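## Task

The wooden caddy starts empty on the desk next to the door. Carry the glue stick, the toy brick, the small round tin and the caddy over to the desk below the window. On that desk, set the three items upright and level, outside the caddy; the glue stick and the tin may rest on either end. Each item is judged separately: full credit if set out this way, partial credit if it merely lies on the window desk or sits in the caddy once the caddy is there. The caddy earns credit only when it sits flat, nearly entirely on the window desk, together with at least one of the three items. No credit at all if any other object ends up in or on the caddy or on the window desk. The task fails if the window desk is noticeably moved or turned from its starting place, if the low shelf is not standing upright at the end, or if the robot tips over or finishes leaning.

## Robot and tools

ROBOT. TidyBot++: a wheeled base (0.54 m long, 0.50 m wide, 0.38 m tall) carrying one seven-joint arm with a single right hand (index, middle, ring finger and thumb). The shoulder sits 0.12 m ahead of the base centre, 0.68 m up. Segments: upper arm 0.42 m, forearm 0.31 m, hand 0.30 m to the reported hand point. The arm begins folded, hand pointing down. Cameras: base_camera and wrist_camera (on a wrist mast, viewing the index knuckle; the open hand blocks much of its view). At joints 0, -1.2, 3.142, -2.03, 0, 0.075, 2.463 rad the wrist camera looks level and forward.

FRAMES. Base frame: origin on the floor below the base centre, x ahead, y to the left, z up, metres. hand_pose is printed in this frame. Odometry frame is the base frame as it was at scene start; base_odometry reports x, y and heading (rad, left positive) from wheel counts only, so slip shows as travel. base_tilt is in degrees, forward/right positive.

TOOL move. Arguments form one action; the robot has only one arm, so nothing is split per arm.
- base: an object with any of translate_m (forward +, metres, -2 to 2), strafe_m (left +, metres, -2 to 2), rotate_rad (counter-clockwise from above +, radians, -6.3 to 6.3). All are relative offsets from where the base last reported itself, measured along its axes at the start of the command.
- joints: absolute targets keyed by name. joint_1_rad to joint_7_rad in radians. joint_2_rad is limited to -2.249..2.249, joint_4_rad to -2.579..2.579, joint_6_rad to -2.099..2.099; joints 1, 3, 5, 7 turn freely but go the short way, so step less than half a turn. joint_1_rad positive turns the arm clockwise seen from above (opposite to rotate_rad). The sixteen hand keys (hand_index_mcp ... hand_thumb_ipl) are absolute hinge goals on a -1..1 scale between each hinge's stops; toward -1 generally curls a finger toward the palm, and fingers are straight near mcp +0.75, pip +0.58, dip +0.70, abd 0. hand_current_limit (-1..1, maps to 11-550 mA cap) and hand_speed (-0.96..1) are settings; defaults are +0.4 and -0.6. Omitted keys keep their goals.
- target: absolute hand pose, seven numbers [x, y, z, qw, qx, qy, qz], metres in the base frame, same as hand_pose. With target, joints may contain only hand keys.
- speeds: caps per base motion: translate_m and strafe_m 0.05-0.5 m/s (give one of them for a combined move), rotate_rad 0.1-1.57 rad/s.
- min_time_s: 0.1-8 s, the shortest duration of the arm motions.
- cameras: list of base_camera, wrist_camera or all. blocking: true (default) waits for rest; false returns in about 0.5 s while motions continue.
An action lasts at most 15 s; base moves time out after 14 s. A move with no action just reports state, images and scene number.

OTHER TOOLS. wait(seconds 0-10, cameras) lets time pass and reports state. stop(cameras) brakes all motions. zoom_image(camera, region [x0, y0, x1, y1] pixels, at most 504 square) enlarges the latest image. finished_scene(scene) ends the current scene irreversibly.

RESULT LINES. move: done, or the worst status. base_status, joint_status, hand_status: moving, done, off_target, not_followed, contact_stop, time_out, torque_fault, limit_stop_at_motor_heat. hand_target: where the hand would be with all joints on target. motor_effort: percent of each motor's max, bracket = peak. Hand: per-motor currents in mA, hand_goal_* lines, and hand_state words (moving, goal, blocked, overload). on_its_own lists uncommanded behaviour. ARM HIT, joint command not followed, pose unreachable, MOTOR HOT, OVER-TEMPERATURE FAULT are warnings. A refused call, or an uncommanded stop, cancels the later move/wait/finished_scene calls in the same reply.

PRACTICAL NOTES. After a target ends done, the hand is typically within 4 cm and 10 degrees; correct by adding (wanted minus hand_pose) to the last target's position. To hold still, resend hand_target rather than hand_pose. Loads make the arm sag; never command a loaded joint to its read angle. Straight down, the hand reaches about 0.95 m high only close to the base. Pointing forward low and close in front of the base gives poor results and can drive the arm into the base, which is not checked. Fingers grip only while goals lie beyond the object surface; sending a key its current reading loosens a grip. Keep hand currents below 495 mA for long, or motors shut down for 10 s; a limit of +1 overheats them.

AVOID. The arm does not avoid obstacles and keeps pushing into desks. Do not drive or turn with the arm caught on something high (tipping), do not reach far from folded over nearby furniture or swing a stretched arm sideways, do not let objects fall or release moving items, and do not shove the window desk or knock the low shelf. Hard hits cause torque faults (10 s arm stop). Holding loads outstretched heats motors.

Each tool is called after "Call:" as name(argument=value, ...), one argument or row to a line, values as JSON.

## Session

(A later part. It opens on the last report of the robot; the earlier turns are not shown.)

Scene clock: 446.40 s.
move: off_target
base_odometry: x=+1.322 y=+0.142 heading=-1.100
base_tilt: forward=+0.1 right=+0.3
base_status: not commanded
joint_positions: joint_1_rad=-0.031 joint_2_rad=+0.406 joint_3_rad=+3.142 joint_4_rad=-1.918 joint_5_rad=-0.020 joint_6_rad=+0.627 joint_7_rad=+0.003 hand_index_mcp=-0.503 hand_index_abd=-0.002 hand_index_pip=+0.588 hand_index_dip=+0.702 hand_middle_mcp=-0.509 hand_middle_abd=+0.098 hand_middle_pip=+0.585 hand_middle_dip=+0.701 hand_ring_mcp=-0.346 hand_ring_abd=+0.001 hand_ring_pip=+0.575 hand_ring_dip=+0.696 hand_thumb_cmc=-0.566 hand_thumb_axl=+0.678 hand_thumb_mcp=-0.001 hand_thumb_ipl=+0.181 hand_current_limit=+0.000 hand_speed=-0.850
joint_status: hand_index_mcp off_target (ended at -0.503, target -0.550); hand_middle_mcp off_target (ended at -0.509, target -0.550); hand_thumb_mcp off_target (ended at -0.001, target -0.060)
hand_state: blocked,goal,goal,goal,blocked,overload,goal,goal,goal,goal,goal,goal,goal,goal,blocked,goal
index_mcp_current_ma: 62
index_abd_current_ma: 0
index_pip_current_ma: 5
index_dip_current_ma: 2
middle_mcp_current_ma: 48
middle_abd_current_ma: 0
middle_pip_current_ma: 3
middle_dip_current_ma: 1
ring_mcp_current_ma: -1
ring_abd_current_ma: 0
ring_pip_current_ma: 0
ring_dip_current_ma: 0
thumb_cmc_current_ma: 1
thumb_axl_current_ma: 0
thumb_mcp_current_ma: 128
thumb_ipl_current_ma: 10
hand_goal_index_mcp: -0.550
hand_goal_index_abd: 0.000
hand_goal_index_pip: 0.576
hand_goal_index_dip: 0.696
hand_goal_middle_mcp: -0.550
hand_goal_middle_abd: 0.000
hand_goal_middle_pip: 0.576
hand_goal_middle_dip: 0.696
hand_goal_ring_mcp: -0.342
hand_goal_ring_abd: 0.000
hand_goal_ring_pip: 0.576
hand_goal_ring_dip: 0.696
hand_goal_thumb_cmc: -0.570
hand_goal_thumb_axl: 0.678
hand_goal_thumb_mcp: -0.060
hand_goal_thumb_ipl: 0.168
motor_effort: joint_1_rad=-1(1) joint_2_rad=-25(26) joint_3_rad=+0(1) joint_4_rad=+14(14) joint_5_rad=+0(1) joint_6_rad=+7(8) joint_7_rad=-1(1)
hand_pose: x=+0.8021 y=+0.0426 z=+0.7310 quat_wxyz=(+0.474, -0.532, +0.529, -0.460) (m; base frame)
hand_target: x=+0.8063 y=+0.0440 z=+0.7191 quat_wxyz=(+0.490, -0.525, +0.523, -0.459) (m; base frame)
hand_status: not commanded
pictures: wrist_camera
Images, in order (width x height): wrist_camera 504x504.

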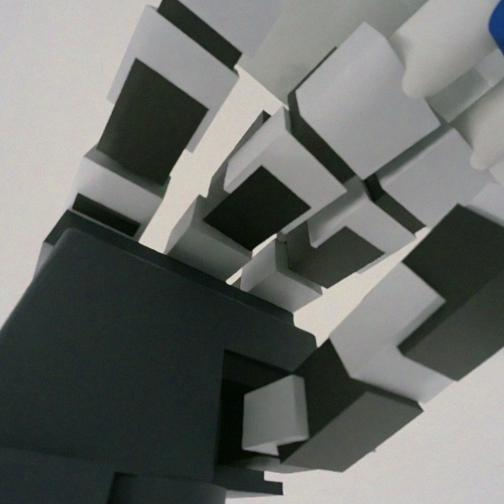

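Call:
move(
  joints={"hand_thumb_mcp":-0.1,"hand_index_mcp":-0.59,"hand_middle_mcp":-0.58},
)

Call:
move(
  joints={"joint_2_rad":0.3},
  min_time_s=3,
  cameras=["wrist_camera"],
)

Scene clock: 448.27 s.
move: off_target
base_odometry: x=+1.322 y=+0.142 heading=-1.100
base_tilt: forward=+0.1 right=+0.3
base_status: not commanded
joint_positions: joint_1_rad=-0.031 joint_2_rad=+0.406 joint_3_rad=+3.142 joint_4_rad=-1.919 joint_5_rad=-0.020 joint_6_rad=+0.628 joint_7_rad=+0.002 hand_index_mcp=-0.514 hand_index_abd=-0.003 hand_index_pip=+0.597 hand_index_dip=+0.708 hand_middle_mcp=-0.522 hand_middle_abd=+0.096 hand_middle_pip=+0.591 hand_middle_dip=+0.704 hand_ring_mcp=-0.346 hand_ring_abd=+0.001 hand_ring_pip=+0.575 hand_ring_dip=+0.696 hand_thumb_cmc=-0.564 hand_thumb_axl=+0.678 hand_thumb_mcp=-0.005 hand_thumb_ipl=+0.189 hand_current_limit=+0.000 hand_speed=-0.850
joint_status: hand_index_mcp off_target (ended at -0.514, target -0.590); hand_middle_mcp off_target (ended at -0.522, target -0.580); hand_thumb_mcp off_target (ended at -0.005, target -0.100)
hand_state: blocked,goal,blocked,goal,blocked,overload,goal,goal,goal,goal,goal,goal,goal,goal,blocked,blocked
index_mcp_current_ma: 139
index_abd_current_ma: 0
index_pip_current_ma: 14
index_dip_current_ma: 5
middle_mcp_current_ma: 88
middle_abd_current_ma: 0
middle_pip_current_ma: 7
middle_dip_current_ma: 3
ring_mcp_current_ma: -1
ring_abd_current_ma: 0
ring_pip_current_ma: 0
ring_dip_current_ma: 0
thumb_cmc_current_ma: 2
thumb_axl_current_ma: 0
thumb_mcp_current_ma: 275
thumb_ipl_current_ma: 23
hand_goal_index_mcp: -0.590
hand_goal_index_abd: 0.000
hand_goal_index_pip: 0.576
hand_goal_index_dip: 0.696
hand_goal_middle_mcp: -0.580
hand_goal_middle_abd: 0.000
hand_goal_middle_pip: 0.576
hand_goal_middle_dip: 0.696
hand_goal_ring_mcp: -0.342
hand_goal_ring_abd: 0.000
hand_goal_ring_pip: 0.576
hand_goal_ring_dip: 0.696
hand_goal_thumb_cmc: -0.570
hand_goal_thumb_axl: 0.678
hand_goal_thumb_mcp: -0.100
hand_goal_thumb_ipl: 0.168
motor_effort: joint_1_rad=-1(1) joint_2_rad=-24(26) joint_3_rad=+0(1) joint_4_rad=+14(14) joint_5_rad=+0(1) joint_6_rad=+7(8) joint_7_rad=-1(1)
hand_pose: x=+0.8021 y=+0.0426 z=+0.7311 quat_wxyz=(+0.475, -0.532, +0.529, -0.460) (m; base frame)
hand_target: x=+0.8063 y=+0.0440 z=+0.7191 quat_wxyz=(+0.490, -0.525, +0.523, -0.459) (m; base frame)
hand_status: not commanded
pictures: none

Scene clock: 451.57 s.
move: done
base_odometry: x=+1.322 y=+0.142 heading=-1.100
base_tilt: forward=+0.1 right=+0.3
base_status: not commanded
joint_positions: joint_1_rad=-0.031 joint_2_rad=+0.316 joint_3_rad=+3.142 joint_4_rad=-1.923 joint_5_rad=-0.020 joint_6_rad=+0.628 joint_7_rad=+0.002 hand_index_mcp=-0.514 hand_index_abd=-0.005 hand_index_pip=+0.601 hand_index_dip=+0.711 hand_middle_mcp=-0.529 hand_middle_abd=+0.096 hand_middle_pip=+0.591 hand_middle_dip=+0.704 hand_ring_mcp=-0.346 hand_ring_abd=+0.001 hand_ring_pip=+0.575 hand_ring_dip=+0.696 hand_thumb_cmc=-0.559 hand_thumb_axl=+0.679 hand_thumb_mcp=-0.007 hand_thumb_ipl=+0.190 hand_current_limit=+0.000 hand_speed=-0.850
joint_status: all done
hand_state: blocked,goal,blocked,goal,blocked,overload,goal,goal,goal,goal,goal,goal,goal,goal,blocked,blocked
index_mcp_current_ma: 139
index_abd_current_ma: -1
index_pip_current_ma: 19
index_dip_current_ma: 8
middle_mcp_current_ma: 69
middle_abd_current_ma: 0
middle_pip_current_ma: 7
middle_dip_current_ma: 3
ring_mcp_current_ma: -1
ring_abd_current_ma: 0
ring_pip_current_ma: 0
ring_dip_current_ma: 0
thumb_cmc_current_ma: 4
thumb_axl_current_ma: 0
thumb_mcp_current_ma: 275
thumb_ipl_current_ma: 25
hand_goal_index_mcp: -0.590
hand_goal_index_abd: 0.000
hand_goal_index_pip: 0.576
hand_goal_index_dip: 0.696
hand_goal_middle_mcp: -0.580
hand_goal_middle_abd: 0.000
hand_goal_middle_pip: 0.576
hand_goal_middle_dip: 0.696
hand_goal_ring_mcp: -0.342
hand_goal_ring_abd: 0.000
hand_goal_ring_pip: 0.576
hand_goal_ring_dip: 0.696
hand_goal_thumb_cmc: -0.570
hand_goal_thumb_axl: 0.678
hand_goal_thumb_mcp: -0.100
hand_goal_thumb_ipl: 0.168
motor_effort: joint_1_rad=-1(1) joint_2_rad=-24(27) joint_3_rad=+0(1) joint_4_rad=+15(15) joint_5_rad=+0(1) joint_6_rad=+8(9) joint_7_rad=-1(1)
hand_pose: x=+0.7937 y=+0.0423 z=+0.7904 quat_wxyz=(+0.498, -0.511, +0.508, -0.482) (m; base frame)
hand_target: x=+0.7936 y=+0.0439 z=+0.8187 quat_wxyz=(+0.527, -0.489, +0.486, -0.496) (m; base frame)
hand_status: not commanded
pictures: wrist_camera
Images, in order (width x height): wrist_camera 504x504.

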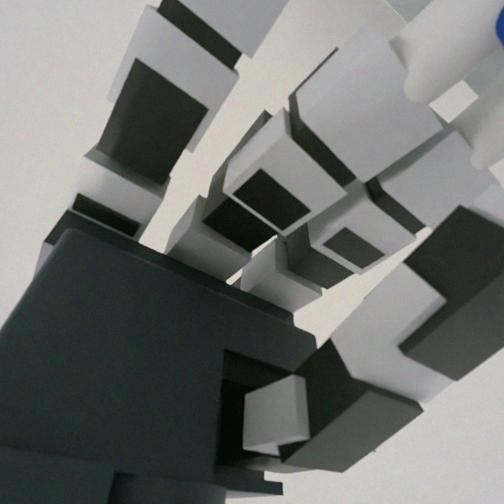

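Call:
move(
  joints={"joint_2_rad":-0.1,"joint_4_rad":-1.92,"joint_6_rad":0.15},
  min_time_s=4,
  cameras=["wrist_camera"],
)

Call:
move(
  base={"strafe_m":-0.7},
  speeds={"strafe_m":0.3},
)

Call:
move(
  base={"rotate_rad":2.1},
  speeds={"rotate_rad":0.6},
  cameras=["all"],
)

Scene clock: 459.80 s.
move: done
base_odometry: x=+1.322 y=+0.142 heading=-1.100
base_tilt: forward=+0.1 right=+0.3
base_status: not commanded
joint_positions: joint_1_rad=-0.031 joint_2_rad=-0.087 joint_3_rad=+3.142 joint_4_rad=-1.923 joint_5_rad=-0.020 joint_6_rad=+0.243 joint_7_rad=+0.002 hand_index_mcp=-0.514 hand_index_abd=-0.006 hand_index_pip=+0.601 hand_index_dip=+0.711 hand_middle_mcp=-0.531 hand_middle_abd=+0.096 hand_middle_pip=+0.591 hand_middle_dip=+0.704 hand_ring_mcp=-0.346 hand_ring_abd=+0.001 hand_ring_pip=+0.575 hand_ring_dip=+0.696 hand_thumb_cmc=-0.559 hand_thumb_axl=+0.679 hand_thumb_mcp=-0.007 hand_thumb_ipl=+0.190 hand_current_limit=+0.000 hand_speed=-0.850
joint_status: all done
hand_state: blocked,goal,blocked,goal,blocked,overload,goal,goal,goal,goal,goal,goal,goal,goal,blocked,blocked
index_mcp_current_ma: 139
index_abd_current_ma: -1
index_pip_current_ma: 19
index_dip_current_ma: 8
middle_mcp_current_ma: 66
middle_abd_current_ma: 0
middle_pip_current_ma: 7
middle_dip_current_ma: 3
ring_mcp_current_ma: -1
ring_abd_current_ma: 0
ring_pip_current_ma: 0
ring_dip_current_ma: 0
thumb_cmc_current_ma: 5
thumb_axl_current_ma: 0
thumb_mcp_current_ma: 275
thumb_ipl_current_ma: 26
hand_goal_index_mcp: -0.590
hand_goal_index_abd: 0.000
hand_goal_index_pip: 0.576
hand_goal_index_dip: 0.696
hand_goal_middle_mcp: -0.580
hand_goal_middle_abd: 0.000
hand_goal_middle_pip: 0.576
hand_goal_middle_dip: 0.696
hand_goal_ring_mcp: -0.342
hand_goal_ring_abd: 0.000
hand_goal_ring_pip: 0.576
hand_goal_ring_dip: 0.696
hand_goal_thumb_cmc: -0.570
hand_goal_thumb_axl: 0.678
hand_goal_thumb_mcp: -0.100
hand_goal_thumb_ipl: 0.168
motor_effort: joint_1_rad=-1(1) joint_2_rad=-15(26) joint_3_rad=+0(1) joint_4_rad=+18(19) joint_5_rad=+0(1) joint_6_rad=+8(10) joint_7_rad=-1(1)
hand_pose: x=+0.6845 y=+0.0413 z=+0.9276 quat_wxyz=(+0.505, -0.508, +0.503, -0.484) (m; base frame)
hand_target: x=+0.6723 y=+0.0388 z=+0.9089 quat_wxyz=(+0.485, -0.525, +0.523, -0.464) (m; base frame)
hand_status: not commanded
pictures: wrist_camera
Images, in order (width x height): wrist_camera 504x504.

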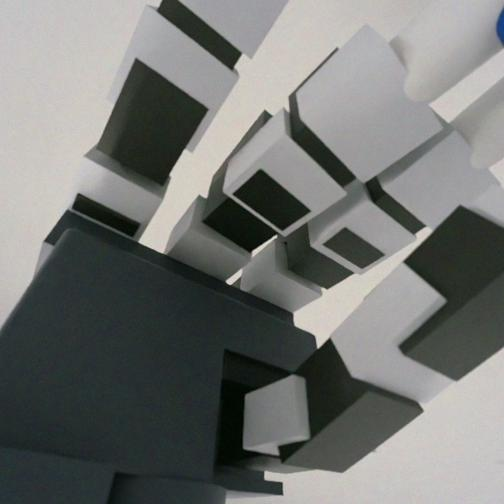

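Scene clock: 463.03 s.
move: done
base_odometry: x=+0.698 y=-0.175 heading=-1.100
base_tilt: forward=+0.1 right=+0.3
base_status: done
joint_positions: joint_1_rad=-0.025 joint_2_rad=-0.088 joint_3_rad=+3.141 joint_4_rad=-1.923 joint_5_rad=-0.020 joint_6_rad=+0.241 joint_7_rad=+0.002 hand_index_mcp=-0.514 hand_index_abd=-0.006 hand_index_pip=+0.601 hand_index_dip=+0.712 hand_middle_mcp=-0.531 hand_middle_abd=+0.096 hand_middle_pip=+0.591 hand_middle_dip=+0.704 hand_ring_mcp=-0.346 hand_ring_abd=+0.001 hand_ring_pip=+0.575 hand_ring_dip=+0.696 hand_thumb_cmc=-0.559 hand_thumb_axl=+0.679 hand_thumb_mcp=-0.007 hand_thumb_ipl=+0.190 hand_current_limit=+0.000 hand_speed=-0.850
joint_status: not commanded
hand_state: blocked,goal,blocked,goal,blocked,overload,goal,goal,goal,goal,goal,goal,goal,goal,blocked,blocked
index_mcp_current_ma: 139
index_abd_current_ma: -1
index_pip_current_ma: 19
index_dip_current_ma: 8
middle_mcp_current_ma: 66
middle_abd_current_ma: 0
middle_pip_current_ma: 7
middle_dip_current_ma: 3
ring_mcp_current_ma: -1
ring_abd_current_ma: 0
ring_pip_current_ma: 0
ring_dip_current_ma: 0
thumb_cmc_current_ma: 5
thumb_axl_current_ma: 0
thumb_mcp_current_ma: 275
thumb_ipl_current_ma: 26
hand_goal_index_mcp: -0.590
hand_goal_index_abd: 0.000
hand_goal_index_pip: 0.576
hand_goal_index_dip: 0.696
hand_goal_middle_mcp: -0.580
hand_goal_middle_abd: 0.000
hand_goal_middle_pip: 0.576
hand_goal_middle_dip: 0.696
hand_goal_ring_mcp: -0.342
hand_goal_ring_abd: 0.000
hand_goal_ring_pip: 0.576
hand_goal_ring_dip: 0.696
hand_goal_thumb_cmc: -0.570
hand_goal_thumb_axl: 0.678
hand_goal_thumb_mcp: -0.100
hand_goal_thumb_ipl: 0.168
motor_effort: joint_1_rad=-1(2) joint_2_rad=-15(16) joint_3_rad=+0(2) joint_4_rad=+17(18) joint_5_rad=+0(1) joint_6_rad=+8(9) joint_7_rad=-1(1)
hand_pose: x=+0.6841 y=+0.0391 z=+0.9277 quat_wxyz=(+0.504, -0.507, +0.504, -0.485) (m; base frame)
hand_target: x=+0.6723 y=+0.0388 z=+0.9089 quat_wxyz=(+0.485, -0.525, +0.523, -0.464) (m; base frame)
hand_status: not commanded
pictures: none

Scene clock: 467.20 s.
move: done
base_odometry: x=+0.698 y=-0.175 heading=+1.000
base_tilt: forward=+0.1 right=+0.3
base_status: done
joint_positions: joint_1_rad=-0.022 joint_2_rad=-0.089 joint_3_rad=+3.137 joint_4_rad=-1.923 joint_5_rad=-0.020 joint_6_rad=+0.241 joint_7_rad=+0.002 hand_index_mcp=-0.514 hand_index_abd=-0.006 hand_index_pip=+0.601 hand_index_dip=+0.712 hand_middle_mcp=-0.531 hand_middle_abd=+0.095 hand_middle_pip=+0.591 hand_middle_dip=+0.704 hand_ring_mcp=-0.346 hand_ring_abd=+0.001 hand_ring_pip=+0.575 hand_ring_dip=+0.696 hand_thumb_cmc=-0.559 hand_thumb_axl=+0.679 hand_thumb_mcp=-0.007 hand_thumb_ipl=+0.190 hand_current_limit=+0.000 hand_speed=-0.850
joint_status: not commanded
hand_state: blocked,goal,blocked,goal,blocked,overload,goal,goal,goal,goal,goal,goal,goal,goal,blocked,blocked
index_mcp_current_ma: 139
index_abd_current_ma: -1
index_pip_current_ma: 19
index_dip_current_ma: 8
middle_mcp_current_ma: 65
middle_abd_current_ma: 0
middle_pip_current_ma: 7
middle_dip_current_ma: 3
ring_mcp_current_ma: -1
ring_abd_current_ma: 0
ring_pip_current_ma: 0
ring_dip_current_ma: 0
thumb_cmc_current_ma: 5
thumb_axl_current_ma: 0
thumb_mcp_current_ma: 275
thumb_ipl_current_ma: 26
hand_goal_index_mcp: -0.590
hand_goal_index_abd: 0.000
hand_goal_index_pip: 0.576
hand_goal_index_dip: 0.696
hand_goal_middle_mcp: -0.580
hand_goal_middle_abd: 0.000
hand_goal_middle_pip: 0.576
hand_goal_middle_dip: 0.696
hand_goal_ring_mcp: -0.342
hand_goal_ring_abd: 0.000
hand_goal_ring_pip: 0.576
hand_goal_ring_dip: 0.696
hand_goal_thumb_cmc: -0.570
hand_goal_thumb_axl: 0.678
hand_goal_thumb_mcp: -0.100
hand_goal_thumb_ipl: 0.168
motor_effort: joint_1_rad=-1(2) joint_2_rad=-13(16) joint_3_rad=+0(2) joint_4_rad=+18(18) joint_5_rad=+0(1) joint_6_rad=+9(9) joint_7_rad=-1(1)
hand_pose: x=+0.6840 y=+0.0391 z=+0.9278 quat_wxyz=(+0.504, -0.507, +0.504, -0.485) (m; base frame)
hand_target: x=+0.6723 y=+0.0388 z=+0.9089 quat_wxyz=(+0.485, -0.525, +0.523, -0.464) (m; base frame)
hand_status: not commanded
pictures: base_camera, wrist_camera
Images, in order (width x height): base_camera 644x364, wrist_camera 504x504.

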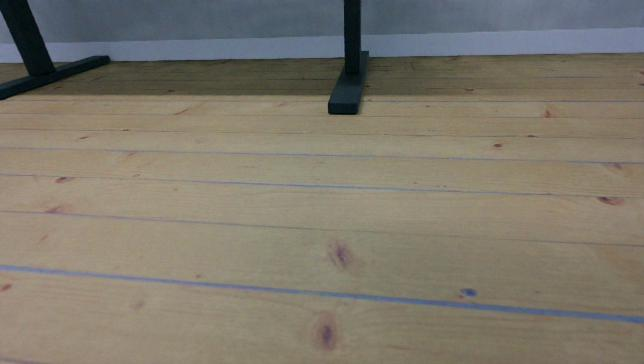

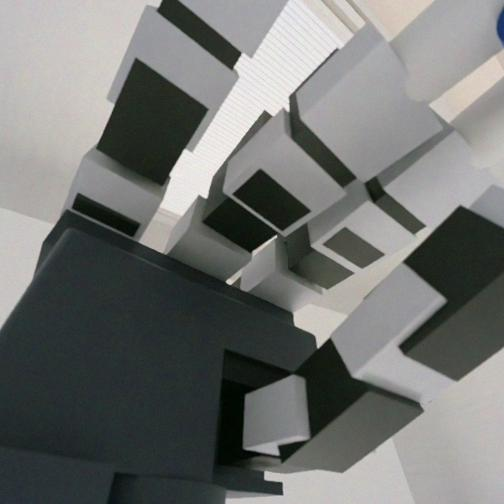

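Call:
move(
  joints={"joint_7_rad":1.61},
  min_time_s=4,
  cameras=["wrist_camera"],
)

Scene clock: 478.43 s.
move: done
base_odometry: x=+0.698 y=-0.175 heading=+1.000
base_tilt: forward=+0.1 right=+0.3
base_status: not commanded
joint_positions: joint_1_rad=-0.022 joint_2_rad=-0.089 joint_3_rad=+3.137 joint_4_rad=-1.923 joint_5_rad=-0.020 joint_6_rad=+0.241 joint_7_rad=+1.564 hand_index_mcp=-0.514 hand_index_abd=-0.001 hand_index_pip=+0.603 hand_index_dip=+0.713 hand_middle_mcp=-0.534 hand_middle_abd=+0.102 hand_middle_pip=+0.591 hand_middle_dip=+0.704 hand_ring_mcp=-0.345 hand_ring_abd=+0.002 hand_ring_pip=+0.575 hand_ring_dip=+0.696 hand_thumb_cmc=-0.552 hand_thumb_axl=+0.679 hand_thumb_mcp=-0.007 hand_thumb_ipl=+0.190 hand_current_limit=+0.000 hand_speed=-0.850
joint_status: all done
hand_state: blocked,goal,blocked,goal,blocked,overload,goal,goal,goal,goal,goal,goal,goal,goal,blocked,blocked
index_mcp_current_ma: 139
index_abd_current_ma: 0
index_pip_current_ma: 22
index_dip_current_ma: 9
middle_mcp_current_ma: 58
middle_abd_current_ma: 0
middle_pip_current_ma: 7
middle_dip_current_ma: 3
ring_mcp_current_ma: 0
ring_abd_current_ma: 0
ring_pip_current_ma: 0
ring_dip_current_ma: 0
thumb_cmc_current_ma: 11
thumb_axl_current_ma: 0
thumb_mcp_current_ma: 275
thumb_ipl_current_ma: 26
hand_goal_index_mcp: -0.590
hand_goal_index_abd: 0.000
hand_goal_index_pip: 0.576
hand_goal_index_dip: 0.696
hand_goal_middle_mcp: -0.580
hand_goal_middle_abd: 0.000
hand_goal_middle_pip: 0.576
hand_goal_middle_dip: 0.696
hand_goal_ring_mcp: -0.342
hand_goal_ring_abd: 0.000
hand_goal_ring_pip: 0.576
hand_goal_ring_dip: 0.696
hand_goal_thumb_cmc: -0.570
hand_goal_thumb_axl: 0.678
hand_goal_thumb_mcp: -0.100
hand_goal_thumb_ipl: 0.168
motor_effort: joint_1_rad=-1(1) joint_2_rad=-15(16) joint_3_rad=+0(1) joint_4_rad=+18(18) joint_5_rad=+1(1) joint_6_rad=+8(9) joint_7_rad=+0(1)
hand_pose: x=+0.6877 y=-0.0694 z=+0.9875 quat_wxyz=(+0.017, -0.715, +0.001, -0.699) (m; base frame)
hand_target: x=+0.6817 y=-0.0715 z=+0.9756 quat_wxyz=(-0.012, -0.741, -0.031, -0.671) (m; base frame)
hand_status: not commanded
pictures: wrist_camera
Images, in order (width x height): wrist_camera 504x504.

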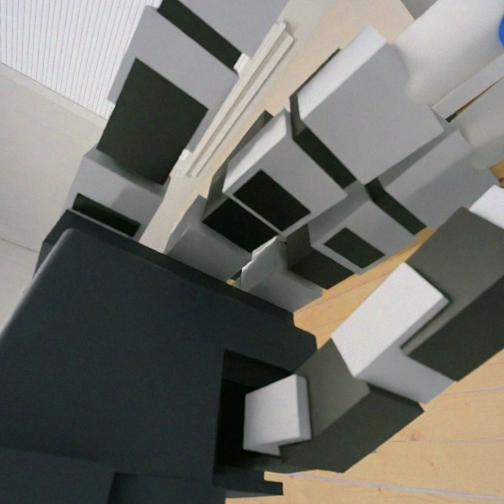

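Call:
move(
  base={"rotate_rad":-0.04},
)

Call:
move(
  base={"translate_m":0.588,"strafe_m":0.342},
  speeds={"translate_m":0.25},
  cameras=["all"],
)

Scene clock: 487.07 s.
move: done
base_odometry: x=+0.698 y=-0.175 heading=+0.960
base_tilt: forward=+0.1 right=+0.3
base_status: done
joint_positions: joint_1_rad=-0.016 joint_2_rad=-0.089 joint_3_rad=+3.136 joint_4_rad=-1.923 joint_5_rad=-0.020 joint_6_rad=+0.241 joint_7_rad=+1.565 hand_index_mcp=-0.514 hand_index_abd=-0.001 hand_index_pip=+0.604 hand_index_dip=+0.713 hand_middle_mcp=-0.534 hand_middle_abd=+0.102 hand_middle_pip=+0.591 hand_middle_dip=+0.704 hand_ring_mcp=-0.344 hand_ring_abd=+0.002 hand_ring_pip=+0.575 hand_ring_dip=+0.696 hand_thumb_cmc=-0.552 hand_thumb_axl=+0.680 hand_thumb_mcp=-0.008 hand_thumb_ipl=+0.190 hand_current_limit=+0.000 hand_speed=-0.850
joint_status: not commanded
hand_state: blocked,goal,blocked,goal,blocked,overload,goal,goal,goal,goal,goal,goal,goal,goal,blocked,blocked
index_mcp_current_ma: 139
index_abd_current_ma: 0
index_pip_current_ma: 22
index_dip_current_ma: 9
middle_mcp_current_ma: 58
middle_abd_current_ma: 0
middle_pip_current_ma: 7
middle_dip_current_ma: 3
ring_mcp_current_ma: 0
ring_abd_current_ma: 0
ring_pip_current_ma: 0
ring_dip_current_ma: 0
thumb_cmc_current_ma: 11
thumb_axl_current_ma: 0
thumb_mcp_current_ma: 273
thumb_ipl_current_ma: 26
hand_goal_index_mcp: -0.590
hand_goal_index_abd: 0.000
hand_goal_index_pip: 0.576
hand_goal_index_dip: 0.696
hand_goal_middle_mcp: -0.580
hand_goal_middle_abd: 0.000
hand_goal_middle_pip: 0.576
hand_goal_middle_dip: 0.696
hand_goal_ring_mcp: -0.342
hand_goal_ring_abd: 0.000
hand_goal_ring_pip: 0.576
hand_goal_ring_dip: 0.696
hand_goal_thumb_cmc: -0.570
hand_goal_thumb_axl: 0.678
hand_goal_thumb_mcp: -0.100
hand_goal_thumb_ipl: 0.168
motor_effort: joint_1_rad=-1(3) joint_2_rad=-15(15) joint_3_rad=+0(2) joint_4_rad=+18(18) joint_5_rad=+1(2) joint_6_rad=+8(9) joint_7_rad=+0(1)
hand_pose: x=+0.6874 y=-0.0719 z=+0.9876 quat_wxyz=(+0.015, -0.715, +0.003, -0.699) (m; base frame)
hand_target: x=+0.6817 y=-0.0715 z=+0.9756 quat_wxyz=(-0.012, -0.741, -0.031, -0.671) (m; base frame)
hand_status: not commanded
pictures: none

Scene clock: 490.67 s.
move: done
base_odometry: x=+0.755 y=+0.503 heading=+0.960
base_tilt: forward=+0.1 right=+0.3
base_status: done
joint_positions: joint_1_rad=-0.016 joint_2_rad=-0.095 joint_3_rad=+3.136 joint_4_rad=-1.923 joint_5_rad=-0.020 joint_6_rad=+0.240 joint_7_rad=+1.565 hand_index_mcp=-0.514 hand_index_abd=-0.001 hand_index_pip=+0.604 hand_index_dip=+0.713 hand_middle_mcp=-0.534 hand_middle_abd=+0.103 hand_middle_pip=+0.591 hand_middle_dip=+0.704 hand_ring_mcp=-0.344 hand_ring_abd=+0.002 hand_ring_pip=+0.575 hand_ring_dip=+0.696 hand_thumb_cmc=-0.551 hand_thumb_axl=+0.680 hand_thumb_mcp=-0.008 hand_thumb_ipl=+0.190 hand_current_limit=+0.000 hand_speed=-0.850
joint_status: not commanded
hand_state: blocked,goal,blocked,goal,blocked,overload,goal,goal,goal,goal,goal,goal,goal,goal,blocked,blocked
index_mcp_current_ma: 139
index_abd_current_ma: 0
index_pip_current_ma: 22
index_dip_current_ma: 9
middle_mcp_current_ma: 58
middle_abd_current_ma: 0
middle_pip_current_ma: 7
middle_dip_current_ma: 3
ring_mcp_current_ma: 0
ring_abd_current_ma: 0
ring_pip_current_ma: 0
ring_dip_current_ma: 0
thumb_cmc_current_ma: 11
thumb_axl_current_ma: 0
thumb_mcp_current_ma: 273
thumb_ipl_current_ma: 26
hand_goal_index_mcp: -0.590
hand_goal_index_abd: 0.000
hand_goal_index_pip: 0.576
hand_goal_index_dip: 0.696
hand_goal_middle_mcp: -0.580
hand_goal_middle_abd: 0.000
hand_goal_middle_pip: 0.576
hand_goal_middle_dip: 0.696
hand_goal_ring_mcp: -0.342
hand_goal_ring_abd: 0.000
hand_goal_ring_pip: 0.576
hand_goal_ring_dip: 0.696
hand_goal_thumb_cmc: -0.570
hand_goal_thumb_axl: 0.678
hand_goal_thumb_mcp: -0.100
hand_goal_thumb_ipl: 0.168
motor_effort: joint_1_rad=-1(2) joint_2_rad=-14(17) joint_3_rad=+0(1) joint_4_rad=+18(18) joint_5_rad=+1(2) joint_6_rad=+8(9) joint_7_rad=+0(1)
hand_pose: x=+0.6853 y=-0.0719 z=+0.9909 quat_wxyz=(+0.015, -0.713, +0.003, -0.701) (m; base frame)
hand_target: x=+0.6817 y=-0.0715 z=+0.9756 quat_wxyz=(-0.012, -0.741, -0.031, -0.671) (m; base frame)
hand_status: not commanded
pictures: base_camera, wrist_camera
Images, in order (width x height): base_camera 644x364, wrist_camera 504x504.

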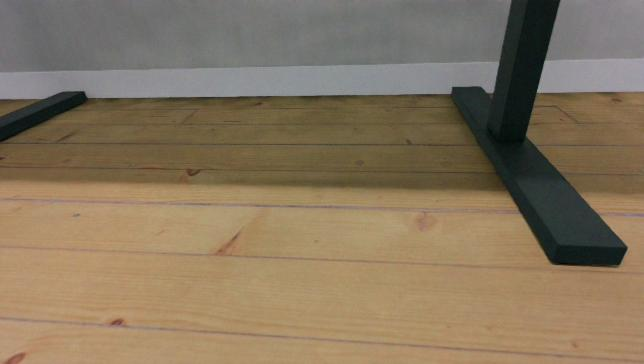

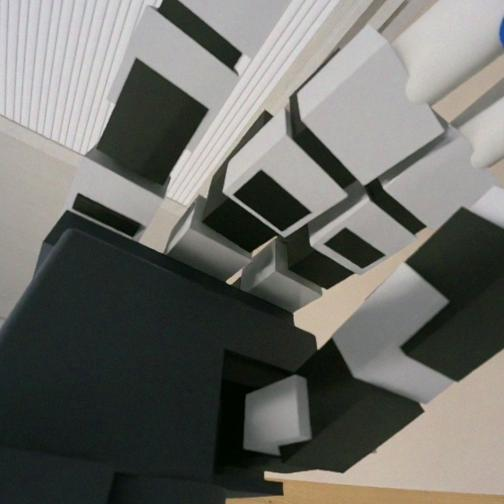

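Call:
move(
  base={"rotate_rad":-0.12},
  speeds={"rotate_rad":0.3},
  cameras=["all"],
)

Scene clock: 502.17 s.
move: done
base_odometry: x=+0.755 y=+0.503 heading=+0.840
base_tilt: forward=+0.1 right=+0.3
base_status: done
joint_positions: joint_1_rad=-0.016 joint_2_rad=-0.095 joint_3_rad=+3.135 joint_4_rad=-1.923 joint_5_rad=-0.020 joint_6_rad=+0.240 joint_7_rad=+1.565 hand_index_mcp=-0.514 hand_index_abd=-0.001 hand_index_pip=+0.604 hand_index_dip=+0.713 hand_middle_mcp=-0.534 hand_middle_abd=+0.103 hand_middle_pip=+0.591 hand_middle_dip=+0.704 hand_ring_mcp=-0.344 hand_ring_abd=+0.002 hand_ring_pip=+0.575 hand_ring_dip=+0.696 hand_thumb_cmc=-0.551 hand_thumb_axl=+0.680 hand_thumb_mcp=-0.008 hand_thumb_ipl=+0.190 hand_current_limit=+0.000 hand_speed=-0.850
joint_status: not commanded
hand_state: blocked,goal,blocked,goal,blocked,overload,goal,goal,goal,goal,goal,goal,goal,goal,blocked,blocked
index_mcp_current_ma: 139
index_abd_current_ma: 0
index_pip_current_ma: 22
index_dip_current_ma: 9
middle_mcp_current_ma: 58
middle_abd_current_ma: 0
middle_pip_current_ma: 7
middle_dip_current_ma: 3
ring_mcp_current_ma: 0
ring_abd_current_ma: 0
ring_pip_current_ma: 0
ring_dip_current_ma: 0
thumb_cmc_current_ma: 11
thumb_axl_current_ma: 0
thumb_mcp_current_ma: 273
thumb_ipl_current_ma: 26
hand_goal_index_mcp: -0.590
hand_goal_index_abd: 0.000
hand_goal_index_pip: 0.576
hand_goal_index_dip: 0.696
hand_goal_middle_mcp: -0.580
hand_goal_middle_abd: 0.000
hand_goal_middle_pip: 0.576
hand_goal_middle_dip: 0.696
hand_goal_ring_mcp: -0.342
hand_goal_ring_abd: 0.000
hand_goal_ring_pip: 0.576
hand_goal_ring_dip: 0.696
hand_goal_thumb_cmc: -0.570
hand_goal_thumb_axl: 0.678
hand_goal_thumb_mcp: -0.100
hand_goal_thumb_ipl: 0.168
motor_effort: joint_1_rad=-1(2) joint_2_rad=-16(16) joint_3_rad=+0(2) joint_4_rad=+18(18) joint_5_rad=+1(1) joint_6_rad=+9(9) joint_7_rad=+0(1)
hand_pose: x=+0.6853 y=-0.0716 z=+0.9910 quat_wxyz=(+0.015, -0.713, +0.002, -0.701) (m; base frame)
hand_target: x=+0.6817 y=-0.0715 z=+0.9756 quat_wxyz=(-0.012, -0.741, -0.031, -0.671) (m; base frame)
hand_status: not commanded
pictures: base_camera, wrist_camera
Images, in order (width x height): base_camera 644x364, wrist_camera 504x504.

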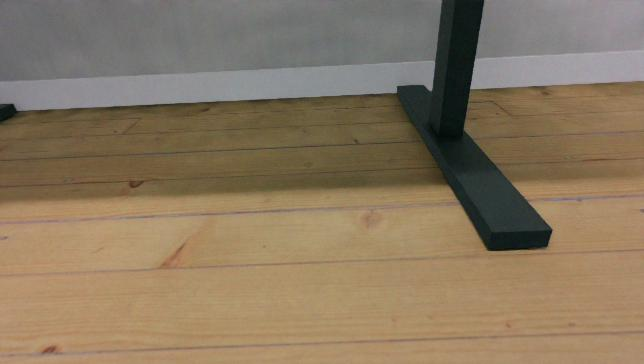

